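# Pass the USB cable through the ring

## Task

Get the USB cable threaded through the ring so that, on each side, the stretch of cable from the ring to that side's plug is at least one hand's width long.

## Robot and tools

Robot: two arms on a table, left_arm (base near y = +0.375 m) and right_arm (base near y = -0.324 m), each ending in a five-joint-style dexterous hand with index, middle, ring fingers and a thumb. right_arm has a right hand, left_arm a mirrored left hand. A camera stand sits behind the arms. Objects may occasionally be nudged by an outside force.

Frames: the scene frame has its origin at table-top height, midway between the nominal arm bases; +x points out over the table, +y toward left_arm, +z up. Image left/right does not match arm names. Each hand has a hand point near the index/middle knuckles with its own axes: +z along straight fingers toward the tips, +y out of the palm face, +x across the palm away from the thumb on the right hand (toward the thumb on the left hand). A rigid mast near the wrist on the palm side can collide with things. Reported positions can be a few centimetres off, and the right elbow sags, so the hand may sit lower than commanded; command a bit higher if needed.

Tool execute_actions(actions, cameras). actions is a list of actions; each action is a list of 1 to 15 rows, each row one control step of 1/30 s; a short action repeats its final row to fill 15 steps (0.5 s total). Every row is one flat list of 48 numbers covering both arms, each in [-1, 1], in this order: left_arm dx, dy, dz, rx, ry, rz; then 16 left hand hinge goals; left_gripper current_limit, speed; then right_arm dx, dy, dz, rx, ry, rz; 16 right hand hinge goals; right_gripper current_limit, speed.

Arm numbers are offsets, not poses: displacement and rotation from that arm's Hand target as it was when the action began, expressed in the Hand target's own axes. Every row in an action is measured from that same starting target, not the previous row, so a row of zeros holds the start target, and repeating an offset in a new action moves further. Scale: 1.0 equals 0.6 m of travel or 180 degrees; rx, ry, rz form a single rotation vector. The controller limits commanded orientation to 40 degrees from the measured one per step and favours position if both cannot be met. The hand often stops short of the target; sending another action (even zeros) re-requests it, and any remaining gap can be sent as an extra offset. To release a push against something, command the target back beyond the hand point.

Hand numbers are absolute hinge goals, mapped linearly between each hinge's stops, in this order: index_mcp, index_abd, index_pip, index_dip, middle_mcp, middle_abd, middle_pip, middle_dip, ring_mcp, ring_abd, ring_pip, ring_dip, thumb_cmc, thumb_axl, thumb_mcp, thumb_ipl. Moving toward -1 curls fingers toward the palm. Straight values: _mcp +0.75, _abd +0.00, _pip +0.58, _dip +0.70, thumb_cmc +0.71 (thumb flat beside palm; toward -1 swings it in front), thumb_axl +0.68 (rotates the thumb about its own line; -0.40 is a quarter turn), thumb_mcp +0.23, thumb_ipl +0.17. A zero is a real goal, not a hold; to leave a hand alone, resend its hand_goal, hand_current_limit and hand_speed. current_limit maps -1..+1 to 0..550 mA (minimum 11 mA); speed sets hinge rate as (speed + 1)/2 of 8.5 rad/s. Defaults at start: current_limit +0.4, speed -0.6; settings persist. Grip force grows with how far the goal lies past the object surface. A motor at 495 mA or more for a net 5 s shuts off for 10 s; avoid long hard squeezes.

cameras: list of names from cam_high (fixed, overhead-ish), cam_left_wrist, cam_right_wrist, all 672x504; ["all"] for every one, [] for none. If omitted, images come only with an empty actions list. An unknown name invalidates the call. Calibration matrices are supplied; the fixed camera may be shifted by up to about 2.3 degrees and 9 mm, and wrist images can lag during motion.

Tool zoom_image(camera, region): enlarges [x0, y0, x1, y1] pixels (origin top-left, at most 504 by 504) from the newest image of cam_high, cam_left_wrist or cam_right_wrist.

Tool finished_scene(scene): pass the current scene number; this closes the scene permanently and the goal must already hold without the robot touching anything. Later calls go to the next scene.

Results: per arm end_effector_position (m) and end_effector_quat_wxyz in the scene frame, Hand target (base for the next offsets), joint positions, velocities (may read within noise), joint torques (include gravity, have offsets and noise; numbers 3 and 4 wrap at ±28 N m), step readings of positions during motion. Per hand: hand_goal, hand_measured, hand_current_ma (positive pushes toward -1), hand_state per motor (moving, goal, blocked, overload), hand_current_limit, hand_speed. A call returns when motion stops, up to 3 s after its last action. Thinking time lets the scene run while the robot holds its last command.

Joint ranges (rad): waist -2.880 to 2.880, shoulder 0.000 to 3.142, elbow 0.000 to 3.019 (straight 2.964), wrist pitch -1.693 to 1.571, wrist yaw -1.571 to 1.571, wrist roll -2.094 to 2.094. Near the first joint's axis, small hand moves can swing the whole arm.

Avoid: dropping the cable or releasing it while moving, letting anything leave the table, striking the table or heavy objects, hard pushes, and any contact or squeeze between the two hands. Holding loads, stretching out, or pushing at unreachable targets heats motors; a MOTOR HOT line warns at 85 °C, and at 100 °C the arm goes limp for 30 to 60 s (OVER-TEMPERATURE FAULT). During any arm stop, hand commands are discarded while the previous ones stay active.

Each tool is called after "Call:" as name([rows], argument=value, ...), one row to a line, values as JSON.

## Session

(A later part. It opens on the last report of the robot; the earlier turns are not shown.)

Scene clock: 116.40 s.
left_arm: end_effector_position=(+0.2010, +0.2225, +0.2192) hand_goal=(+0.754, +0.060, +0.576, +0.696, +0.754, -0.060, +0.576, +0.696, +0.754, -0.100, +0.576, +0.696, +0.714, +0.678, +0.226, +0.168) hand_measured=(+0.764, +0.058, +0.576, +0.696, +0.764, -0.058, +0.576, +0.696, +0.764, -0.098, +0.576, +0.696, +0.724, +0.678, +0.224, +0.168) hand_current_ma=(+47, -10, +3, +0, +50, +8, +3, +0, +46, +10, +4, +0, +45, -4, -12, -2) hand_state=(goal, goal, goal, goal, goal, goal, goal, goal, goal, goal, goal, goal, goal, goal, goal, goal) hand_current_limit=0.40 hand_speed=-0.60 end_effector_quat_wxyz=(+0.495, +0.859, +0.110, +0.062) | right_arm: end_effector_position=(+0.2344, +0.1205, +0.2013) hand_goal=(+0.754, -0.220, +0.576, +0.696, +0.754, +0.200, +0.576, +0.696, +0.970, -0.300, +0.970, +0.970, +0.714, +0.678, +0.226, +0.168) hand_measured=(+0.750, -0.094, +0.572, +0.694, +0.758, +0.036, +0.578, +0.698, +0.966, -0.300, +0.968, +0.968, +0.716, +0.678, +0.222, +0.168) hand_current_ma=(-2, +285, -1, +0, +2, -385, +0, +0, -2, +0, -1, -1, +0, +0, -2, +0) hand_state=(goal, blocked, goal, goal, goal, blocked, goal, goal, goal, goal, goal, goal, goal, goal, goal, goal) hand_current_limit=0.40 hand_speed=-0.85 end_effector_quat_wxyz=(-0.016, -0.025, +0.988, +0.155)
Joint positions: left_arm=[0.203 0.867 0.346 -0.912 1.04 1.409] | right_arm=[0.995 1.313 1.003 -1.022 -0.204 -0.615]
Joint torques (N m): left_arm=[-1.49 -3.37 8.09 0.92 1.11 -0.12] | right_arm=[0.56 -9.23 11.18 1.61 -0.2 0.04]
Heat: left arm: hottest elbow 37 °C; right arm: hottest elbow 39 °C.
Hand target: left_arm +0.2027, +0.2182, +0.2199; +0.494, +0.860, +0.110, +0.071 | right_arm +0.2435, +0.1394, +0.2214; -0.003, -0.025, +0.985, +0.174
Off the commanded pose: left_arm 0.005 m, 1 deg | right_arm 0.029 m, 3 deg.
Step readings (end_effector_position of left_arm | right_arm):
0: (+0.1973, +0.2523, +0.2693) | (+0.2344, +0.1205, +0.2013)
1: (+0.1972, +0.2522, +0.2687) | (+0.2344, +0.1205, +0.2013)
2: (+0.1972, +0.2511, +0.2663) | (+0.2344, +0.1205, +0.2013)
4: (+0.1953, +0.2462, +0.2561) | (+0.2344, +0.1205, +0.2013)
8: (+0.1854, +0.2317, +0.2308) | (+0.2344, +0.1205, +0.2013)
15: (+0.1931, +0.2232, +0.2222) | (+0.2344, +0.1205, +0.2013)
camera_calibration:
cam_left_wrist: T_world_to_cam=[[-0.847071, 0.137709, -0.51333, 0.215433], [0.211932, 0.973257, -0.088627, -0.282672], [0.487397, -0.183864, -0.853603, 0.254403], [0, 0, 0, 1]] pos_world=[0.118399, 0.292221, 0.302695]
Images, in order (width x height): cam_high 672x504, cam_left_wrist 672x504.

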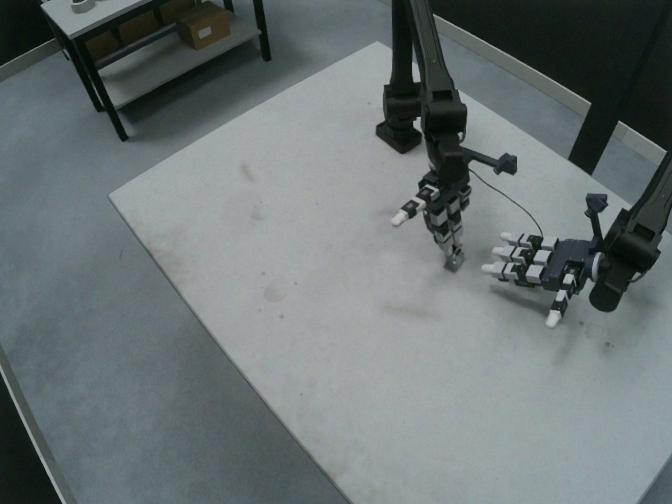

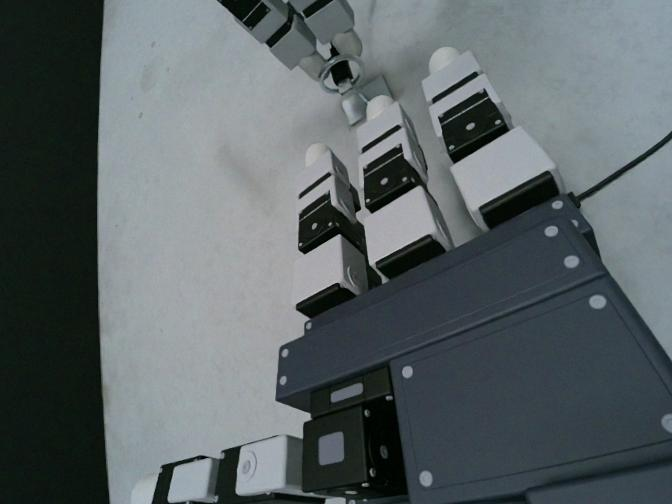

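Call:
execute_actions([
  [[-0.0012,-0.0072,0.0558,0,0,0,0.754,0.06,0.576,0.696,0.754,-0.06,0.576,0.696,0.754,-0.1,0.576,0.696,0.714,0.678,0.226,0.168,0.4,-0.6,0,0.0063,0.0023,0,0,0,0.754,-0.22,0.576,0.696,0.754,0.2,0.576,0.696,0.97,-0.3,0.97,0.97,0.714,0.678,0.226,0.168,0.4,-0.85]],
  [[-0.0012,-0.0072,0.0558,0,0,0,0.754,0.06,0.576,0.696,0.754,-0.06,0.576,0.696,0.754,-0.1,0.576,0.696,0.714,0.678,0.226,0.168,0.4,-0.6,0,0,0,0,0,0,0.754,-0.22,0.576,0.696,0.754,0.2,0.576,0.696,0.97,-0.3,0.97,0.97,0.714,0.678,0.226,0.168,0.4,-0.85]],
], cameras=["cam_high","cam_left_wrist","cam_right_wrist"])

Call:
zoom_image(camera="cam_high", region=[420, 210, 540, 300])

Call:
zoom_image(camera="cam_left_wrist", region=[270, 40, 430, 160])

Call:
zoom_image(camera="cam_right_wrist", region=[240, 0, 400, 120])

Scene clock: 120.60 s.
left_arm: end_effector_position=(+0.2149, +0.1698, +0.1797) hand_goal=(+0.754, +0.060, +0.576, +0.696, +0.754, -0.060, +0.576, +0.696, +0.754, -0.100, +0.576, +0.696, +0.714, +0.678, +0.226, +0.168) hand_measured=(+0.764, +0.058, +0.576, +0.696, +0.764, -0.058, +0.576, +0.696, +0.764, -0.098, +0.576, +0.696, +0.724, +0.678, +0.224, +0.168) hand_current_ma=(+47, -10, +3, +0, +50, +8, +3, +0, +46, +10, +4, +0, +45, -4, -12, -2) hand_state=(goal, goal, goal, goal, goal, goal, goal, goal, goal, goal, goal, goal, goal, goal, goal, goal) hand_current_limit=0.40 hand_speed=-0.60 end_effector_quat_wxyz=(+0.492, +0.861, +0.109, +0.070) | right_arm: end_effector_position=(+0.2346, +0.1230, +0.2005) hand_goal=(+0.754, -0.220, +0.576, +0.696, +0.754, +0.200, +0.576, +0.696, +0.970, -0.300, +0.970, +0.970, +0.714, +0.678, +0.226, +0.168) hand_measured=(+0.752, -0.094, +0.572, +0.694, +0.764, +0.036, +0.580, +0.698, +0.966, -0.300, +0.968, +0.968, +0.716, +0.678, +0.222, +0.168) hand_current_ma=(-1, +285, -1, +0, +6, -385, +2, +0, -2, +0, -1, -1, +0, +0, -2, +0) hand_state=(goal, blocked, goal, goal, goal, blocked, goal, goal, goal, goal, goal, goal, goal, goal, goal, goal) hand_current_limit=0.40 hand_speed=-0.85 end_effector_quat_wxyz=(-0.017, -0.024, +0.988, +0.153)
Joint positions: left_arm=[-0.102 0.949 0.217 -0.25 0.916 0.887] | right_arm=[0.999 1.32 1.008 -1.022 -0.202 -0.609]
Joint torques (N m): left_arm=[-1.49 -2.73 7.68 1.8 0.76 -0.11] | right_arm=[0.97 -9.47 11.36 1.44 -0.22 0.06]
Heat: left arm: hottest elbow 36 °C; right arm: hottest elbow 39 °C.
Hand target: left_arm +0.2157, +0.1662, +0.1789; +0.494, +0.860, +0.110, +0.071 | right_arm +0.2433, +0.1434, +0.2214; -0.004, -0.025, +0.985, +0.174
Off the commanded pose: left_arm 0.004 m, 0 deg | right_arm 0.030 m, 3 deg.
Step readings (end_effector_position of left_arm | right_arm):
0: (+0.2011, +0.2225, +0.2192) | (+0.2344, +0.1205, +0.2013)
1: (+0.2012, +0.2224, +0.2192) | (+0.2344, +0.1205, +0.2013)
2: (+0.2018, +0.2215, +0.2178) | (+0.2343, +0.1206, +0.2011)
4: (+0.2016, +0.2160, +0.2140) | (+0.2337, +0.1214, +0.2009)
8: (+0.1975, +0.2017, +0.2063) | (+0.2344, +0.1227, +0.2007)
15: (+0.2028, +0.1957, +0.2005) | (+0.2346, +0.1230, +0.2005)
16: (+0.2038, +0.1955, +0.2001) | (+0.2346, +0.1230, +0.2005)
17: (+0.2049, +0.1941, +0.1988) | (+0.2346, +0.1230, +0.2005)
19: (+0.2066, +0.1894, +0.1945) | (+0.2346, +0.1230, +0.2005)
23: (+0.2055, +0.1761, +0.1848) | (+0.2346, +0.1230, +0.2005)
30: (+0.2101, +0.1699, +0.1789) | (+0.2346, +0.1230, +0.2005)
camera_calibration:
cam_left_wrist: T_world_to_cam=[[-0.840853, 0.136606, -0.523742, 0.214935], [0.206132, 0.97553, -0.0764956, -0.239121], [0.500476, -0.172282, -0.848436, 0.198473], [0, 0, 0, 1]] pos_world=[0.130689, 0.238102, 0.262671]
cam_right_wrist: T_world_to_cam=[[0.724197, 0.657943, 0.206519, -0.261615], [0.466185, -0.687787, 0.556436, -0.188962], [0.508145, -0.306693, -0.804816, 0.209026], [0, 0, 0, 1]] pos_world=[0.171337, 0.106269, 0.327402]

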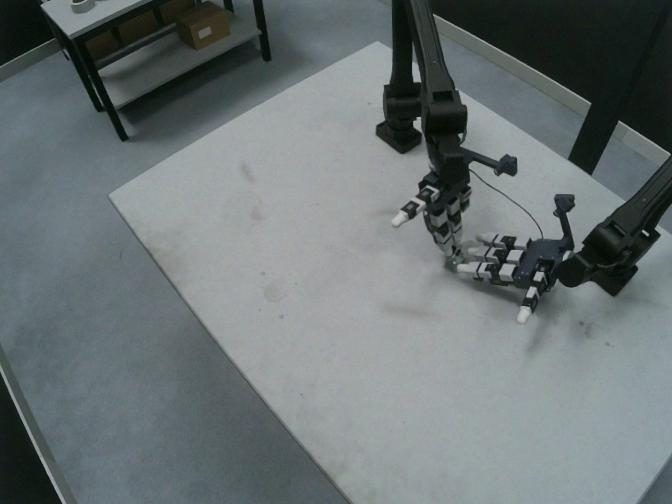

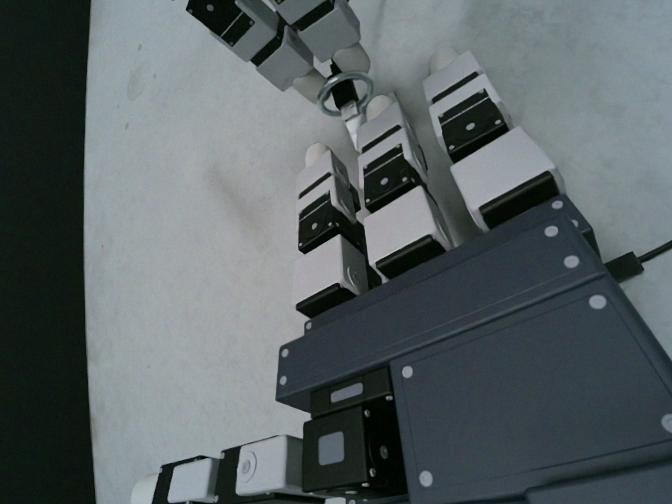

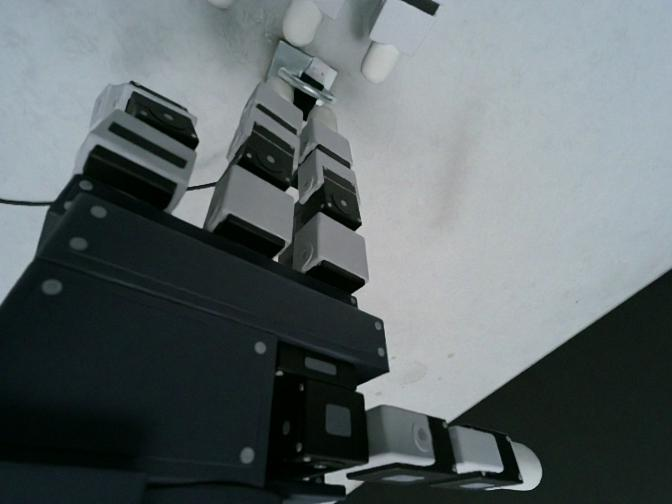

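Scaled by 4.200 from the camera's 672x504 image, which has a finer 960x720 frame.

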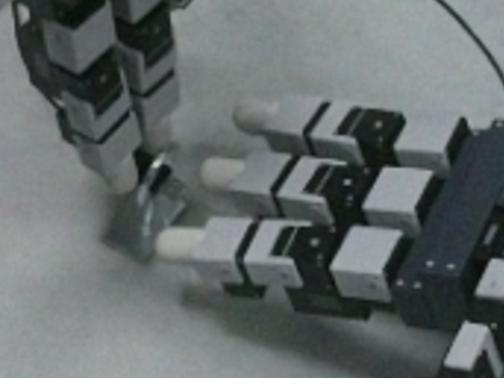

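Scaled by 3.150 from the camera's 672x504 image, which has a finer 960x720 frame.

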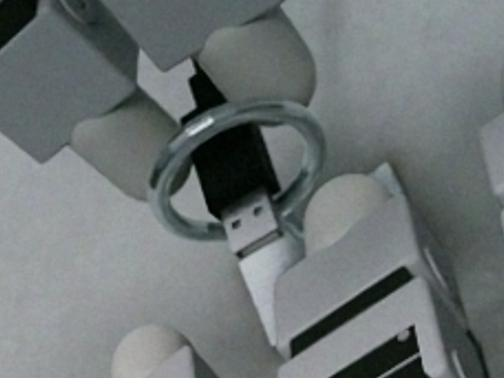

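Scaled by 3.150 from the camera's 672x504 image, which has a finer 960x720 frame.

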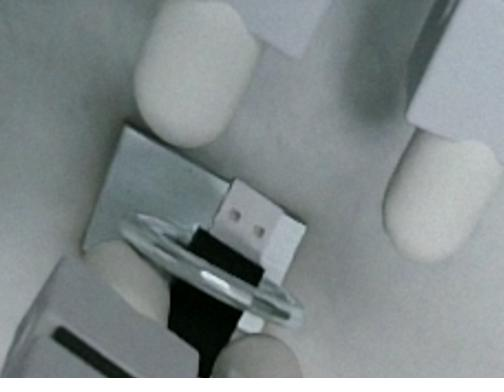

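Call:
execute_actions([
  [[-0.0127,0.0061,0.0365,0,0,0,0.754,0.06,0.576,0.696,0.754,-0.06,0.576,0.696,0.754,-0.1,0.576,0.696,0.714,0.678,0.226,0.168,0.4,-0.6,0,0,0,0,0,0,0.754,-0.22,0.576,0.696,0.754,0.2,0.576,0.696,0.97,-0.3,0.97,0.97,0.714,0.678,0.226,0.168,0.4,-0.85]],
], cameras=["cam_high","cam_left_wrist","cam_right_wrist"])

Call:
zoom_image(camera="cam_high", region=[420, 210, 500, 270])

Call:
zoom_image(camera="cam_left_wrist", region=[270, 60, 430, 180])

Call:
zoom_image(camera="cam_right_wrist", region=[240, 10, 400, 130])

Scene clock: 122.90 s.
left_arm: end_effector_position=(+0.2126, +0.1478, +0.1692) hand_goal=(+0.754, +0.060, +0.576, +0.696, +0.754, -0.060, +0.576, +0.696, +0.754, -0.100, +0.576, +0.696, +0.714, +0.678, +0.226, +0.168) hand_measured=(+0.764, +0.058, +0.576, +0.696, +0.766, -0.064, +0.578, +0.696, +0.764, -0.098, +0.576, +0.696, +0.724, +0.678, +0.224, +0.168) hand_current_ma=(+47, -10, +3, +0, +55, -15, +9, +0, +46, +10, +4, +0, +45, -4, -12, -2) hand_state=(goal, goal, goal, goal, goal, goal, goal, goal, goal, goal, goal, goal, goal, goal, goal, goal) hand_current_limit=0.40 hand_speed=-0.60 end_effector_quat_wxyz=(+0.491, +0.861, +0.112, +0.069) | right_arm: end_effector_position=(+0.2346, +0.1230, +0.2005) hand_goal=(+0.754, -0.220, +0.576, +0.696, +0.754, +0.200, +0.576, +0.696, +0.970, -0.300, +0.970, +0.970, +0.714, +0.678, +0.226, +0.168) hand_measured=(+0.752, -0.094, +0.572, +0.694, +0.764, +0.036, +0.580, +0.698, +0.966, -0.300, +0.968, +0.968, +0.716, +0.678, +0.222, +0.168) hand_current_ma=(-1, +285, -1, +0, +6, -385, +2, +0, -2, +0, -1, -1, +0, +0, -2, +0) hand_state=(goal, blocked, goal, goal, goal, blocked, goal, goal, goal, goal, goal, goal, goal, goal, goal, goal) hand_current_limit=0.40 hand_speed=-0.85 end_effector_quat_wxyz=(-0.017, -0.024, +0.988, +0.153)
Joint positions: left_arm=[-0.225 0.996 0.183 -0.053 0.84 0.73] | right_arm=[0.999 1.32 1.008 -1.022 -0.202 -0.609]
Joint torques (N m): left_arm=[-1.44 -3.02 7.54 2.06 0.57 -0.13] | right_arm=[0.73 -9.11 11.45 1.72 -0.26 0.07]
Heat: left arm: hottest elbow 36 °C; right arm: hottest elbow 39 °C.
Hand target: left_arm +0.2138, +0.1442, +0.1710; +0.494, +0.860, +0.110, +0.071 | right_arm +0.2433, +0.1434, +0.2214; -0.004, -0.025, +0.985, +0.174
Off the commanded pose: left_arm 0.004 m, 1 deg | right_arm 0.030 m, 3 deg.
Step readings (end_effector_position of left_arm | right_arm):
0: (+0.2150, +0.1698, +0.1796) | (+0.2346, +0.1230, +0.2005)
1: (+0.2152, +0.1697, +0.1796) | (+0.2346, +0.1230, +0.2005)
2: (+0.2158, +0.1691, +0.1785) | (+0.2346, +0.1230, +0.2005)
4: (+0.2153, +0.1637, +0.1765) | (+0.2346, +0.1230, +0.2005)
8: (+0.2092, +0.1510, +0.1734) | (+0.2346, +0.1230, +0.2005)
15: (+0.2114, +0.1476, +0.1700) | (+0.2346, +0.1230, +0.2005)
camera_calibration:
cam_left_wrist: T_world_to_cam=[[-0.844083, 0.134452, -0.519082, 0.210757], [0.202348, 0.976349, -0.0761464, -0.217368], [0.496567, -0.169309, -0.851326, 0.187857], [0, 0, 0, 1]] pos_world=[0.128597, 0.215696, 0.252777]
cam_right_wrist: T_world_to_cam=[[0.724197, 0.657943, 0.206519, -0.261615], [0.466185, -0.687787, 0.556436, -0.188962], [0.508145, -0.306693, -0.804816, 0.209026], [0, 0, 0, 1]] pos_world=[0.171337, 0.106269, 0.327402]

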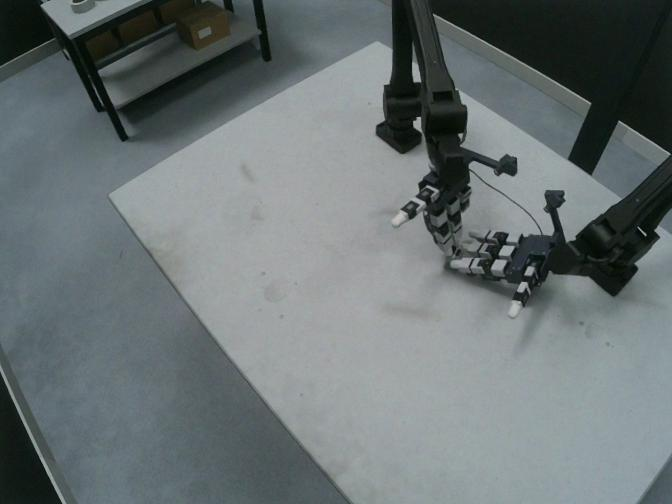

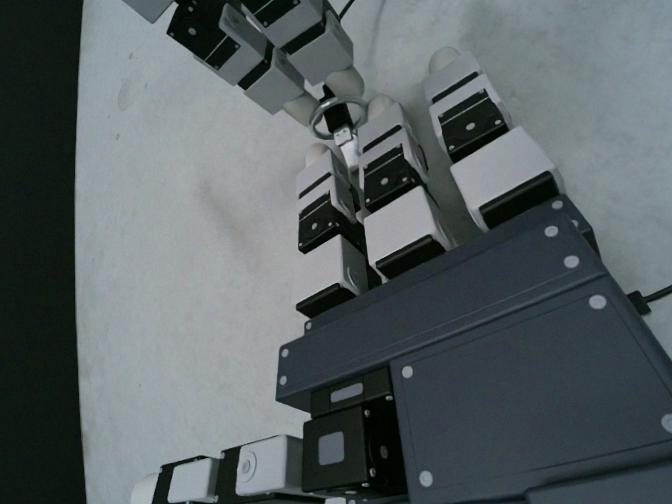

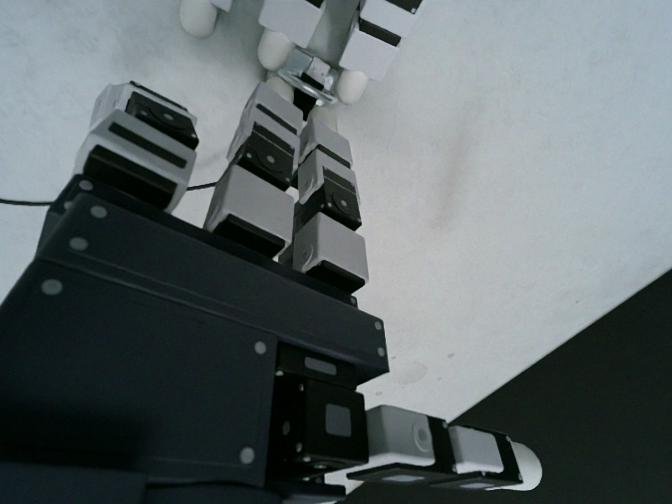

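Scaled by 6.300 from the camera's 672x504 image, which has a finer 960x720 frame.

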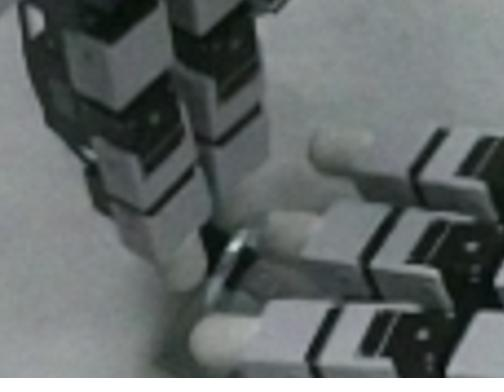

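Scaled by 3.150 from the camera's 672x504 image, which has a finer 960x720 frame.

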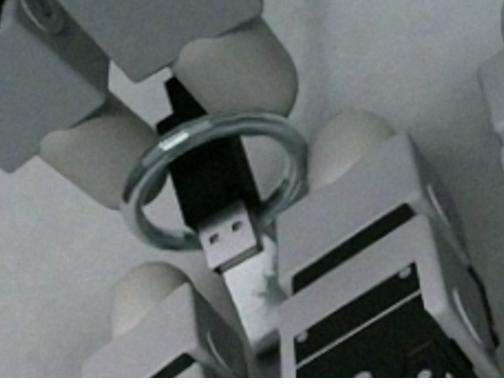

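Scaled by 3.150 from the camera's 672x504 image, which has a finer 960x720 frame.

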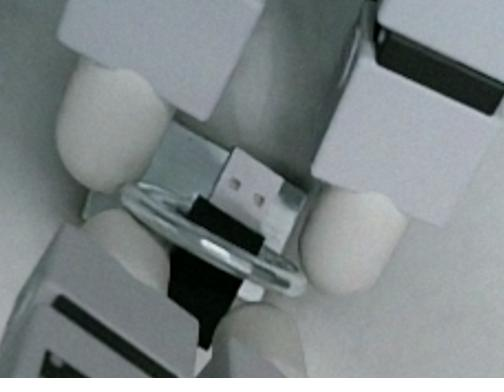

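Call:
execute_actions([
  [[0.0093,0,-0.004,0,0,0,0.754,0.06,0.576,0.696,0.754,-0.06,0.576,0.696,0.754,-0.1,0.576,0.696,0.714,0.678,0.226,0.168,0.4,-0.6,0,0,0,0,0,0,0.754,-0.22,0.576,0.696,0.754,0.2,0.576,0.696,0.97,-0.3,0.97,0.97,0.714,0.678,0.226,0.168,0.4,-0.85]],
], cameras=["cam_high","cam_left_wrist","cam_right_wrist"])

Call:
zoom_image(camera="cam_left_wrist", region=[270, 60, 430, 180])

Call:
zoom_image(camera="cam_right_wrist", region=[240, 10, 400, 130])

Scene clock: 124.00 s.
left_arm: end_effector_position=(+0.2122, +0.1476, +0.1660) hand_goal=(+0.754, +0.060, +0.576, +0.696, +0.754, -0.060, +0.576, +0.696, +0.754, -0.100, +0.576, +0.696, +0.714, +0.678, +0.226, +0.168) hand_measured=(+0.764, +0.058, +0.576, +0.696, +0.766, -0.062, +0.578, +0.696, +0.764, -0.098, +0.576, +0.696, +0.724, +0.678, +0.224, +0.168) hand_current_ma=(+47, -10, +3, +0, +55, -10, +9, +0, +46, +10, +4, +0, +45, -4, -12, -2) hand_state=(goal, goal, goal, goal, goal, goal, goal, goal, goal, goal, goal, goal, goal, goal, goal, goal) hand_current_limit=0.40 hand_speed=-0.60 end_effector_quat_wxyz=(+0.490, +0.862, +0.114, +0.062) | right_arm: end_effector_position=(+0.2346, +0.1230, +0.2005) hand_goal=(+0.754, -0.220, +0.576, +0.696, +0.754, +0.200, +0.576, +0.696, +0.970, -0.300, +0.970, +0.970, +0.714, +0.678, +0.226, +0.168) hand_measured=(+0.752, -0.094, +0.572, +0.694, +0.764, +0.036, +0.580, +0.698, +0.966, -0.300, +0.968, +0.968, +0.716, +0.678, +0.222, +0.168) hand_current_ma=(-1, +285, -1, +0, +6, -385, +2, +0, -2, +0, -1, -1, +0, +0, -2, +0) hand_state=(goal, blocked, goal, goal, goal, blocked, goal, goal, goal, goal, goal, goal, goal, goal, goal, goal) hand_current_limit=0.40 hand_speed=-0.85 end_effector_quat_wxyz=(-0.017, -0.024, +0.988, +0.153)
Joint positions: left_arm=[-0.225 1.009 0.183 -0.053 0.844 0.729] | right_arm=[0.999 1.32 1.008 -1.022 -0.202 -0.609]
Joint torques (N m): left_arm=[0.26 -3.08 8.42 1.52 1.02 0.13] | right_arm=[0.56 -9.11 11.58 1.55 -0.25 0.16]
Heat: left arm: hottest elbow 36 °C; right arm: hottest elbow 39 °C.
Hand target: left_arm +0.2187, +0.1476, +0.1723; +0.494, +0.860, +0.110, +0.071 | right_arm +0.2433, +0.1434, +0.2214; -0.004, -0.025, +0.985, +0.174
Off the commanded pose: left_arm 0.009 m, 1 deg | right_arm 0.030 m, 3 deg.
Step readings (end_effector_position of left_arm | right_arm):
0: (+0.2127, +0.1478, +0.1692) | (+0.2346, +0.1230, +0.2005)
1: (+0.2127, +0.1478, +0.1692) | (+0.2346, +0.1230, +0.2005)
2: (+0.2127, +0.1478, +0.1690) | (+0.2346, +0.1230, +0.2005)
4: (+0.2126, +0.1478, +0.1681) | (+0.2346, +0.1230, +0.2005)
8: (+0.2123, +0.1476, +0.1662) | (+0.2346, +0.1230, +0.2005)
15: (+0.2122, +0.1476, +0.1660) | (+0.2346, +0.1230, +0.2005)
camera_calibration:
cam_left_wrist: T_world_to_cam=[[-0.851154, 0.136436, -0.506875, 0.20794], [0.203431, 0.975903, -0.0789212, -0.216957], [0.483893, -0.170288, -0.858399, 0.189327], [0, 0, 0, 1]] pos_world=[0.129511, 0.215599, 0.250795]
cam_right_wrist: T_world_to_cam=[[0.724197, 0.657943, 0.206519, -0.261615], [0.466185, -0.687787, 0.556436, -0.188962], [0.508145, -0.306693, -0.804816, 0.209026], [0, 0, 0, 1]] pos_world=[0.171337, 0.106269, 0.327402]

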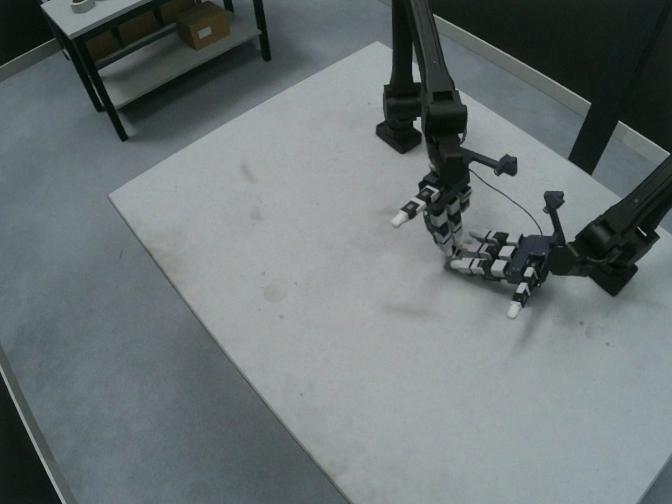

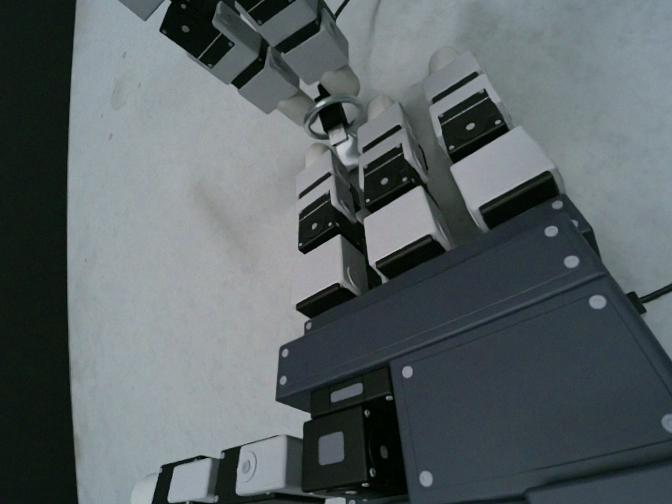

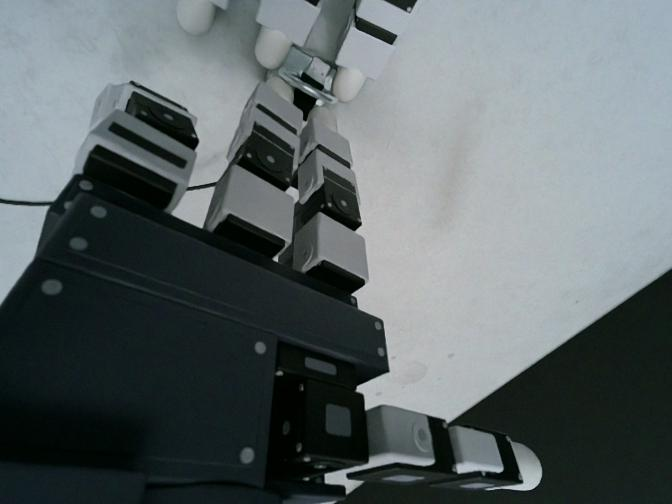

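Scaled by 3.150 from the camera's 672x504 image, which has a finer 960x720 frame.

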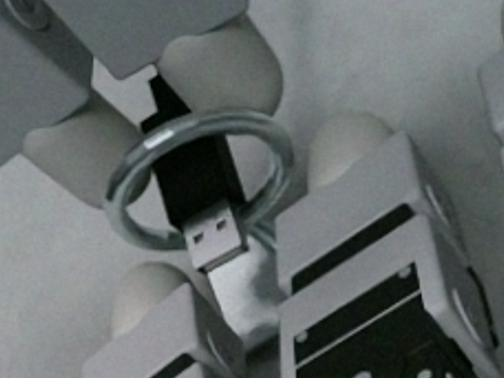

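Scaled by 3.150 from the camera's 672x504 image, which has a finer 960x720 frame.

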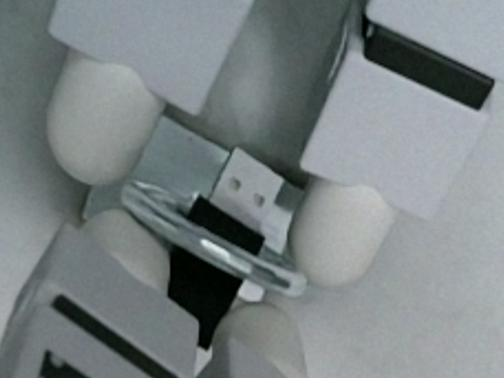

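Call:
execute_actions([
  [[0.0107,0.0053,-0.0038,0,0,0,0.754,0.06,0.576,0.696,0.754,-0.06,0.576,0.696,0.754,-0.1,0.576,0.696,0.714,0.678,0.226,0.168,0.4,-0.6,0,0,0,0,0,0,0.754,-0.22,0.576,0.696,0.754,0.2,0.576,0.696,0.97,-0.3,0.97,0.97,0.714,0.678,0.226,0.168,0.4,-0.85]],
], cameras=["cam_left_wrist","cam_right_wrist"])

Call:
zoom_image(camera="cam_left_wrist", region=[270, 60, 430, 180])

Call:
zoom_image(camera="cam_right_wrist", region=[240, 10, 400, 130])

Scene clock: 124.87 s.
left_arm: end_effector_position=(+0.2120, +0.1498, +0.1647) hand_goal=(+0.754, +0.060, +0.576, +0.696, +0.754, -0.060, +0.576, +0.696, +0.754, -0.100, +0.576, +0.696, +0.714, +0.678, +0.226, +0.168) hand_measured=(+0.764, +0.058, +0.576, +0.696, +0.766, -0.062, +0.578, +0.696, +0.764, -0.098, +0.576, +0.696, +0.724, +0.678, +0.224, +0.168) hand_current_ma=(+47, -10, +3, +0, +55, -10, +9, +0, +46, +10, +4, +0, +45, -4, -12, -2) hand_state=(goal, goal, goal, goal, goal, goal, goal, goal, goal, goal, goal, goal, goal, goal, goal, goal) hand_current_limit=0.40 hand_speed=-0.60 end_effector_quat_wxyz=(+0.491, +0.862, +0.116, +0.059) | right_arm: end_effector_position=(+0.2346, +0.1230, +0.2005) hand_goal=(+0.754, -0.220, +0.576, +0.696, +0.754, +0.200, +0.576, +0.696, +0.970, -0.300, +0.970, +0.970, +0.714, +0.678, +0.226, +0.168) hand_measured=(+0.752, -0.094, +0.572, +0.694, +0.764, +0.036, +0.580, +0.698, +0.966, -0.300, +0.968, +0.968, +0.716, +0.678, +0.222, +0.168) hand_current_ma=(-1, +285, -1, +0, +6, -385, +2, +0, -2, +0, -1, -1, +0, +0, -2, +0) hand_state=(goal, blocked, goal, goal, goal, blocked, goal, goal, goal, goal, goal, goal, goal, goal, goal, goal) hand_current_limit=0.40 hand_speed=-0.85 end_effector_quat_wxyz=(-0.017, -0.024, +0.988, +0.153)
Joint positions: left_arm=[-0.213 1.014 0.183 -0.064 0.855 0.741] | right_arm=[0.999 1.32 1.008 -1.022 -0.202 -0.609]
Joint torques (N m): left_arm=[0.73 -3.02 9.98 0.8 1.04 0.22] | right_arm=[0.67 -9 11.4 1.65 -0.27 0.08]
Heat: left arm: hottest elbow 36 °C; right arm: hottest elbow 39 °C.
Hand target: left_arm +0.2248, +0.1496, +0.1762; +0.494, +0.860, +0.110, +0.071 | right_arm +0.2433, +0.1434, +0.2214; -0.004, -0.025, +0.985, +0.174
Off the commanded pose: left_arm 0.017 m, 2 deg | right_arm 0.030 m, 3 deg.
Step readings (end_effector_position of left_arm | right_arm):
0: (+0.2122, +0.1476, +0.1660) | (+0.2346, +0.1230, +0.2005)
1: (+0.2122, +0.1475, +0.1660) | (+0.2346, +0.1230, +0.2005)
2: (+0.2119, +0.1474, +0.1662) | (+0.2346, +0.1230, +0.2005)
4: (+0.2118, +0.1477, +0.1666) | (+0.2346, +0.1230, +0.2005)
8: (+0.2124, +0.1493, +0.1656) | (+0.2346, +0.1230, +0.2005)
15: (+0.2121, +0.1498, +0.1648) | (+0.2346, +0.1230, +0.2005)
camera_calibration:
cam_left_wrist: T_world_to_cam=[[-0.854634, 0.135939, -0.50112, 0.206702], [0.20359, 0.975568, -0.08257, -0.218609], [0.477652, -0.17259, -0.86143, 0.190815], [0, 0, 0, 1]] pos_world=[0.130018, 0.218102, 0.249906]
cam_right_wrist: T_world_to_cam=[[0.724197, 0.657943, 0.206519, -0.261615], [0.466185, -0.687787, 0.556436, -0.188962], [0.508145, -0.306693, -0.804816, 0.209026], [0, 0, 0, 1]] pos_world=[0.171337, 0.106269, 0.327402]
Images, in order (width x height): cam_left_wrist 672x504, cam_right_wrist 672x504.

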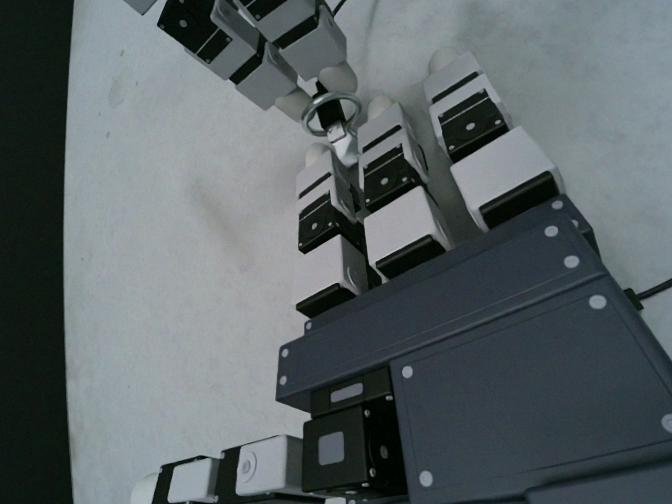

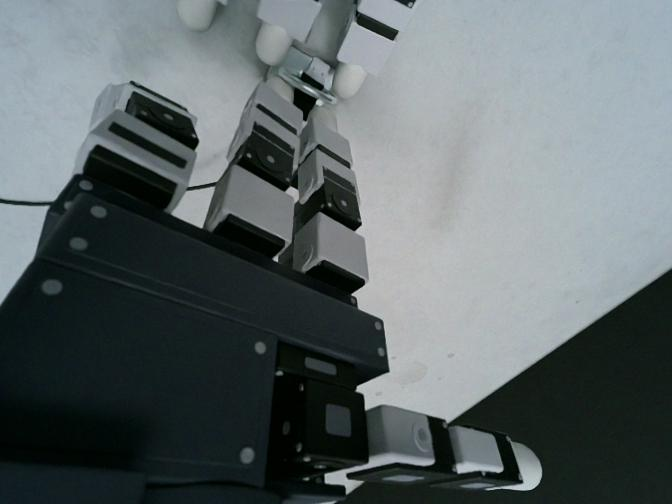

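Scaled by 3.150 from the camera's 672x504 image, which has a finer 960x720 frame.

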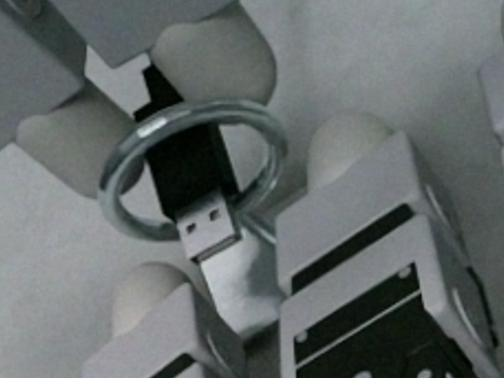

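Scaled by 3.150 from the camera's 672x504 image, which has a finer 960x720 frame.

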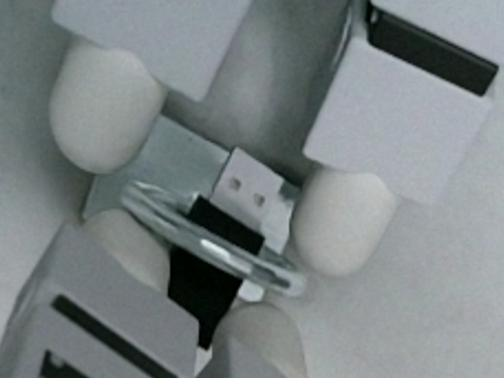

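Call:
execute_actions([
  [[0.0135,0.0065,-0.0017,0,0,0,0.754,0.06,0.576,0.696,0.754,-0.06,0.576,0.696,0.754,-0.1,0.576,0.696,0.714,0.678,0.226,0.168,0.4,-0.6,0,0,0,0,0,0,0.754,-0.22,0.576,0.696,0.754,0.2,0.576,0.696,0.97,-0.3,0.97,0.97,0.714,0.678,0.226,0.168,0.4,-0.85]],
], cameras=["cam_left_wrist","cam_right_wrist"])

Call:
zoom_image(camera="cam_left_wrist", region=[270, 60, 430, 180])

Call:
zoom_image(camera="cam_right_wrist", region=[240, 10, 400, 130])

Scene clock: 125.90 s.
left_arm: end_effector_position=(+0.2146, +0.1522, +0.1630) hand_goal=(+0.754, +0.060, +0.576, +0.696, +0.754, -0.060, +0.576, +0.696, +0.754, -0.100, +0.576, +0.696, +0.714, +0.678, +0.226, +0.168) hand_measured=(+0.764, +0.058, +0.576, +0.696, +0.766, -0.062, +0.578, +0.696, +0.764, -0.098, +0.576, +0.696, +0.724, +0.678, +0.224, +0.168) hand_current_ma=(+47, -10, +3, +0, +55, -9, +9, +0, +46, +10, +4, +0, +45, -4, -12, -2) hand_state=(goal, goal, goal, goal, goal, goal, goal, goal, goal, goal, goal, goal, goal, goal, goal, goal) hand_current_limit=0.40 hand_speed=-0.60 end_effector_quat_wxyz=(+0.489, +0.863, +0.119, +0.053) | right_arm: end_effector_position=(+0.2346, +0.1230, +0.2005) hand_goal=(+0.754, -0.220, +0.576, +0.696, +0.754, +0.200, +0.576, +0.696, +0.970, -0.300, +0.970, +0.970, +0.714, +0.678, +0.226, +0.168) hand_measured=(+0.752, -0.094, +0.572, +0.694, +0.764, +0.036, +0.580, +0.698, +0.966, -0.300, +0.968, +0.968, +0.716, +0.678, +0.222, +0.168) hand_current_ma=(-1, +285, -1, +0, +6, -385, +2, +0, -2, +0, -1, -1, +0, +0, -2, +0) hand_state=(goal, blocked, goal, goal, goal, blocked, goal, goal, goal, goal, goal, goal, goal, goal, goal, goal) hand_current_limit=0.40 hand_speed=-0.85 end_effector_quat_wxyz=(-0.017, -0.024, +0.988, +0.153)
Joint positions: left_arm=[-0.197 1.026 0.193 -0.089 0.865 0.759] | right_arm=[0.999 1.32 1.008 -1.022 -0.202 -0.609]
Joint torques (N m): left_arm=[0.67 -3.19 11.07 0.73 1.07 0.23] | right_arm=[0.56 -9.41 11.36 1.73 -0.21 0.06]
Heat: left arm: hottest elbow 36 °C; right arm: hottest elbow 40 °C.
Hand target: left_arm +0.2328, +0.1507, +0.1802; +0.494, +0.860, +0.110, +0.071 | right_arm +0.2433, +0.1434, +0.2214; -0.004, -0.025, +0.985, +0.174
Off the commanded pose: left_arm 0.025 m, 2 deg | right_arm 0.030 m, 3 deg.
Step readings (end_effector_position of left_arm | right_arm):
0: (+0.2120, +0.1498, +0.1647) | (+0.2346, +0.1230, +0.2005)
1: (+0.2119, +0.1498, +0.1647) | (+0.2346, +0.1230, +0.2005)
2: (+0.2118, +0.1500, +0.1645) | (+0.2346, +0.1230, +0.2005)
4: (+0.2115, +0.1509, +0.1633) | (+0.2346, +0.1230, +0.2005)
8: (+0.2123, +0.1526, +0.1604) | (+0.2346, +0.1230, +0.2005)
15: (+0.2145, +0.1523, +0.1627) | (+0.2346, +0.1230, +0.2005)
camera_calibration:
cam_left_wrist: T_world_to_cam=[[-0.861277, 0.13714, -0.48928, 0.207069], [0.202141, 0.975893, -0.0822948, -0.221388], [0.466199, -0.169782, -0.868235, 0.191682], [0, 0, 0, 1]] pos_world=[0.133733, 0.220198, 0.249521]
cam_right_wrist: T_world_to_cam=[[0.724197, 0.657943, 0.206519, -0.261615], [0.466185, -0.687787, 0.556436, -0.188962], [0.508145, -0.306693, -0.804816, 0.209026], [0, 0, 0, 1]] pos_world=[0.171337, 0.106269, 0.327402]
Images, in order (width x height): cam_left_wrist 672x504, cam_right_wrist 672x504.

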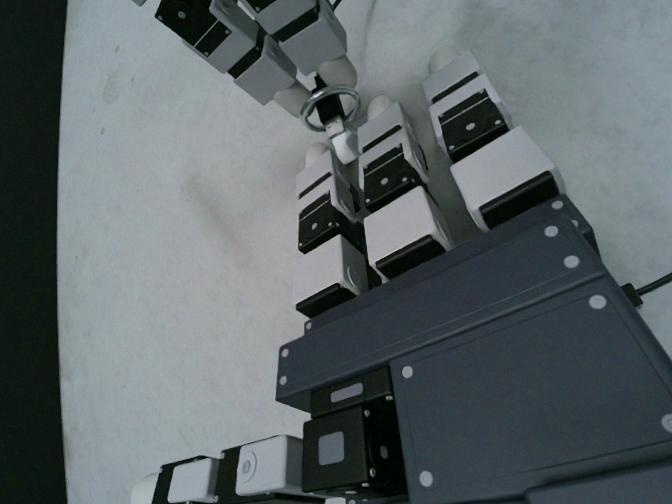

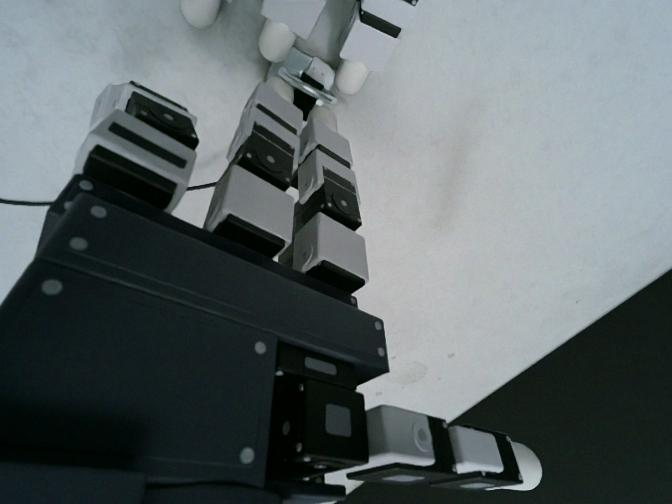

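Scaled by 3.150 from the camera's 672x504 image, which has a finer 960x720 frame.

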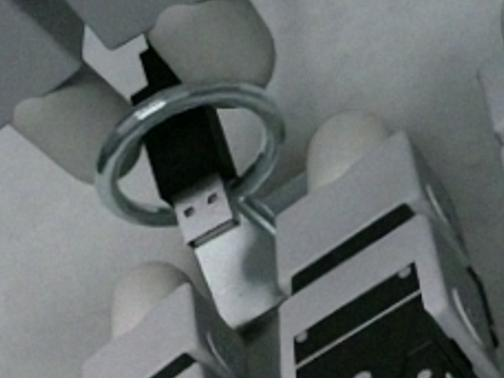

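Scaled by 3.150 from the camera's 672x504 image, which has a finer 960x720 frame.

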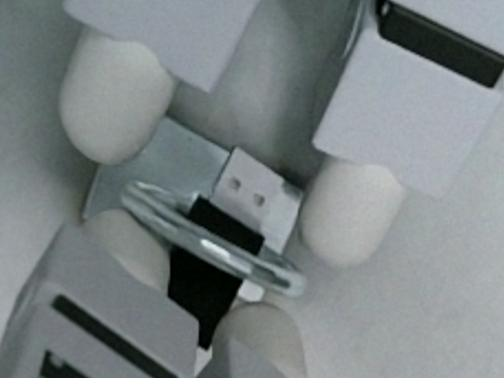

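Call:
execute_actions([
  [[-0.0008,0.0148,-0.091,0,0,0,0.754,0.06,0.576,0.696,0.754,-0.06,0.576,0.696,0.754,-0.1,0.576,0.696,0.714,0.678,0.226,0.168,0.4,-0.6,0,0,0,0,0,0,0.754,-0.22,0.576,0.696,0.754,0.2,0.576,0.696,0.97,-0.3,0.97,0.97,0.714,0.678,0.226,0.168,0.4,-0.85]],
])

Scene clock: 127.93 s.
left_arm: end_effector_position=(+0.2038, +0.1891, +0.1926) hand_goal=(+0.754, +0.060, +0.576, +0.696, +0.754, -0.060, +0.576, +0.696, +0.754, -0.100, +0.576, +0.696, +0.714, +0.678, +0.226, +0.168) hand_measured=(+0.764, +0.058, +0.576, +0.696, +0.766, -0.062, +0.578, +0.696, +0.764, -0.098, +0.576, +0.696, +0.724, +0.678, +0.224, +0.168) hand_current_ma=(+47, -9, +3, +0, +55, -7, +9, +0, +46, +10, +4, +0, +45, -4, -12, -2) hand_state=(goal, goal, goal, goal, goal, goal, goal, goal, goal, goal, goal, goal, goal, goal, goal, goal) hand_current_limit=0.40 hand_speed=-0.60 end_effector_quat_wxyz=(+0.493, +0.859, +0.125, +0.053) | right_arm: end_effector_position=(+0.2346, +0.1230, +0.2005) hand_goal=(+0.754, -0.220, +0.576, +0.696, +0.754, +0.200, +0.576, +0.696, +0.970, -0.300, +0.970, +0.970, +0.714, +0.678, +0.226, +0.168) hand_measured=(+0.752, -0.094, +0.572, +0.694, +0.764, +0.036, +0.580, +0.698, +0.966, -0.300, +0.968, +0.968, +0.716, +0.678, +0.222, +0.168) hand_current_ma=(-1, +285, -1, +0, +6, -385, +2, +0, -2, +0, -1, -1, +0, +0, -2, +0) hand_state=(goal, blocked, goal, goal, goal, blocked, goal, goal, goal, goal, goal, goal, goal, goal, goal, goal) hand_current_limit=0.40 hand_speed=-0.85 end_effector_quat_wxyz=(-0.017, -0.024, +0.988, +0.153)
Joint positions: left_arm=[-0.002 0.844 0.242 -0.524 0.972 1.009] | right_arm=[0.999 1.32 1.008 -1.022 -0.202 -0.609]
Joint torques (N m): left_arm=[0.62 -1.96 12.51 0.47 1.29 0.23] | right_arm=[0.85 -9.11 11.28 1.87 -0.26 0.11]
Heat: left arm: hottest elbow 36 °C; right arm: hottest elbow 40 °C.
Hand target: left_arm +0.2207, +0.1917, +0.2153; +0.494, +0.860, +0.110, +0.071 | right_arm +0.2433, +0.1434, +0.2214; -0.004, -0.025, +0.985, +0.174
Off the commanded pose: left_arm 0.028 m, 3 deg | right_arm 0.030 m, 3 deg.
Step readings (end_effector_position of left_arm | right_arm):
0: (+0.2146, +0.1522, +0.1630) | (+0.2346, +0.1230, +0.2005)
1: (+0.2143, +0.1523, +0.1631) | (+0.2346, +0.1230, +0.2005)
2: (+0.2134, +0.1533, +0.1641) | (+0.2346, +0.1230, +0.2005)
4: (+0.2117, +0.1605, +0.1695) | (+0.2346, +0.1230, +0.2005)
8: (+0.2119, +0.1779, +0.1858) | (+0.2346, +0.1230, +0.2005)
15: (+0.2082, +0.1890, +0.1905) | (+0.2346, +0.1230, +0.2005)

Call:
execute_actions([
  [[-0.0222,-0.0255,0.0982,0,0,0,0.754,0.06,0.576,0.696,0.754,-0.06,0.576,0.696,0.754,-0.1,0.576,0.696,0.714,0.678,0.226,0.168,0.4,-0.6,0,0,0,0,0,0,0.754,-0.22,0.576,0.696,0.754,0.2,0.576,0.696,0.97,-0.3,0.97,0.97,0.714,0.678,0.226,0.168,0.4,-0.85]],
], cameras=["cam_left_wrist","cam_right_wrist"])

Call:
zoom_image(camera="cam_left_wrist", region=[270, 60, 430, 180])

Call:
zoom_image(camera="cam_right_wrist", region=[240, 10, 400, 130])

Scene clock: 129.37 s.
left_arm: end_effector_position=(+0.2167, +0.1510, +0.1706) hand_goal=(+0.754, +0.060, +0.576, +0.696, +0.754, -0.060, +0.576, +0.696, +0.754, -0.100, +0.576, +0.696, +0.714, +0.678, +0.226, +0.168) hand_measured=(+0.764, +0.058, +0.576, +0.696, +0.768, -0.072, +0.578, +0.696, +0.764, -0.098, +0.576, +0.696, +0.724, +0.678, +0.224, +0.168) hand_current_ma=(+47, -9, +3, +0, +65, -50, +13, +0, +46, +9, +4, +0, +45, -4, -12, -2) hand_state=(goal, goal, goal, goal, goal, goal, goal, goal, goal, goal, goal, goal, goal, goal, goal, goal) hand_current_limit=0.40 hand_speed=-0.60 end_effector_quat_wxyz=(+0.490, +0.863, +0.110, +0.065) | right_arm: end_effector_position=(+0.2346, +0.1230, +0.2005) hand_goal=(+0.754, -0.220, +0.576, +0.696, +0.754, +0.200, +0.576, +0.696, +0.970, -0.300, +0.970, +0.970, +0.714, +0.678, +0.226, +0.168) hand_measured=(+0.752, -0.094, +0.572, +0.694, +0.764, +0.036, +0.580, +0.698, +0.966, -0.300, +0.968, +0.968, +0.716, +0.678, +0.222, +0.168) hand_current_ma=(-1, +285, -1, +0, +6, -385, +2, +0, -2, +0, -1, -1, +0, +0, -2, +0) hand_state=(goal, blocked, goal, goal, goal, blocked, goal, goal, goal, goal, goal, goal, goal, goal, goal, goal) hand_current_limit=0.40 hand_speed=-0.85 end_effector_quat_wxyz=(-0.017, -0.024, +0.988, +0.153)
Joint positions: left_arm=[-0.199 1.008 0.203 -0.099 0.861 0.771] | right_arm=[0.999 1.32 1.008 -1.022 -0.202 -0.609]
Joint torques (N m): left_arm=[-1.55 -3.08 7.69 2.13 0.53 -0.11] | right_arm=[0.67 -9.41 11.17 1.78 -0.23 0.07]
Heat: left arm: hottest elbow 36 °C; right arm: hottest elbow 40 °C.
Hand target: left_arm +0.2196, +0.1466, +0.1723; +0.494, +0.860, +0.110, +0.071 | right_arm +0.2433, +0.1434, +0.2214; -0.004, -0.025, +0.985, +0.174
Off the commanded pose: left_arm 0.006 m, 1 deg | right_arm 0.030 m, 3 deg.
Step readings (end_effector_position of left_arm | right_arm):
0: (+0.2038, +0.1891, +0.1926) | (+0.2346, +0.1230, +0.2005)
1: (+0.2038, +0.1891, +0.1925) | (+0.2346, +0.1230, +0.2005)
2: (+0.2049, +0.1886, +0.1918) | (+0.2346, +0.1230, +0.2005)
4: (+0.2091, +0.1830, +0.1877) | (+0.2346, +0.1230, +0.2005)
8: (+0.2093, +0.1634, +0.1806) | (+0.2346, +0.1230, +0.2005)
15: (+0.2134, +0.1514, +0.1723) | (+0.2346, +0.1230, +0.2005)
camera_calibration:
cam_left_wrist: T_world_to_cam=[[-0.846145, 0.142201, -0.513631, 0.212858], [0.209338, 0.974968, -0.0749332, -0.222702], [0.490119, -0.170927, -0.854733, 0.189813], [0, 0, 0, 1]] pos_world=[0.133698, 0.219303, 0.254883]
cam_right_wrist: T_world_to_cam=[[0.724197, 0.657943, 0.206519, -0.261615], [0.466185, -0.687787, 0.556436, -0.188962], [0.508145, -0.306693, -0.804816, 0.209026], [0, 0, 0, 1]] pos_world=[0.171337, 0.106269, 0.327402]
Images, in order (width x height): cam_left_wrist 672x504, cam_right_wrist 672x504.

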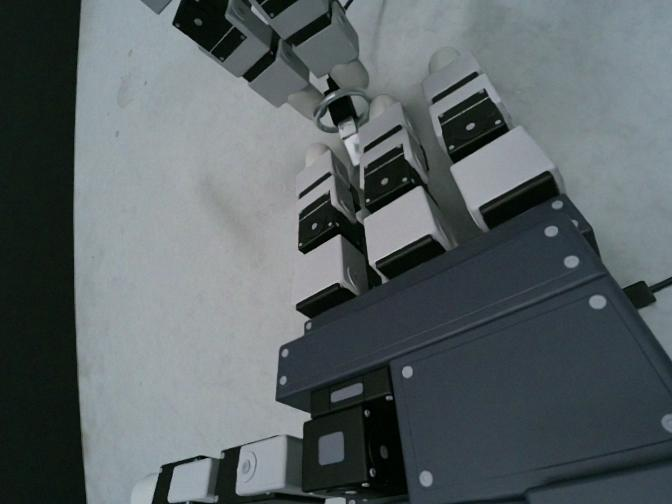

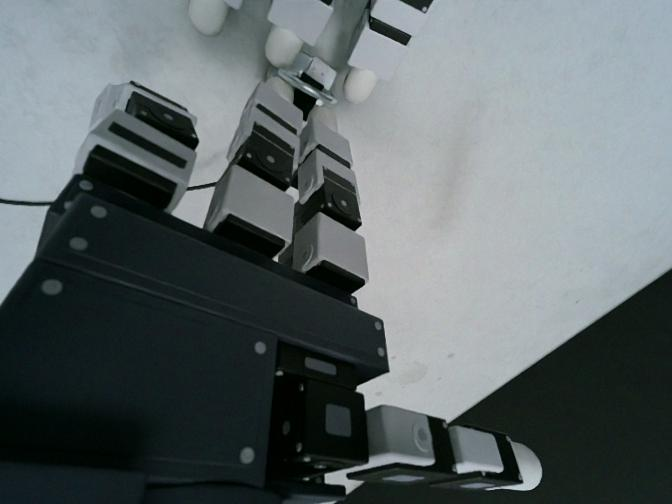

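Scaled by 3.150 from the camera's 672x504 image, which has a finer 960x720 frame.

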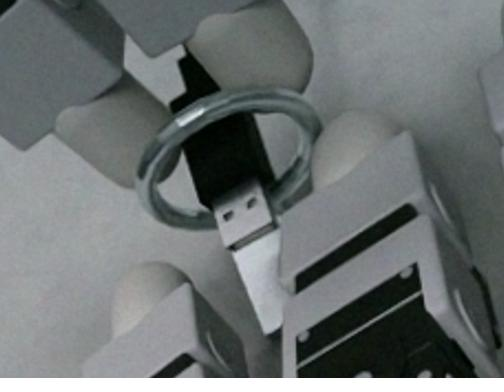

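Scaled by 3.150 from the camera's 672x504 image, which has a finer 960x720 frame.

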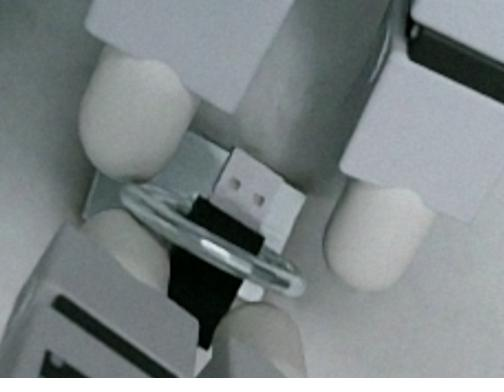

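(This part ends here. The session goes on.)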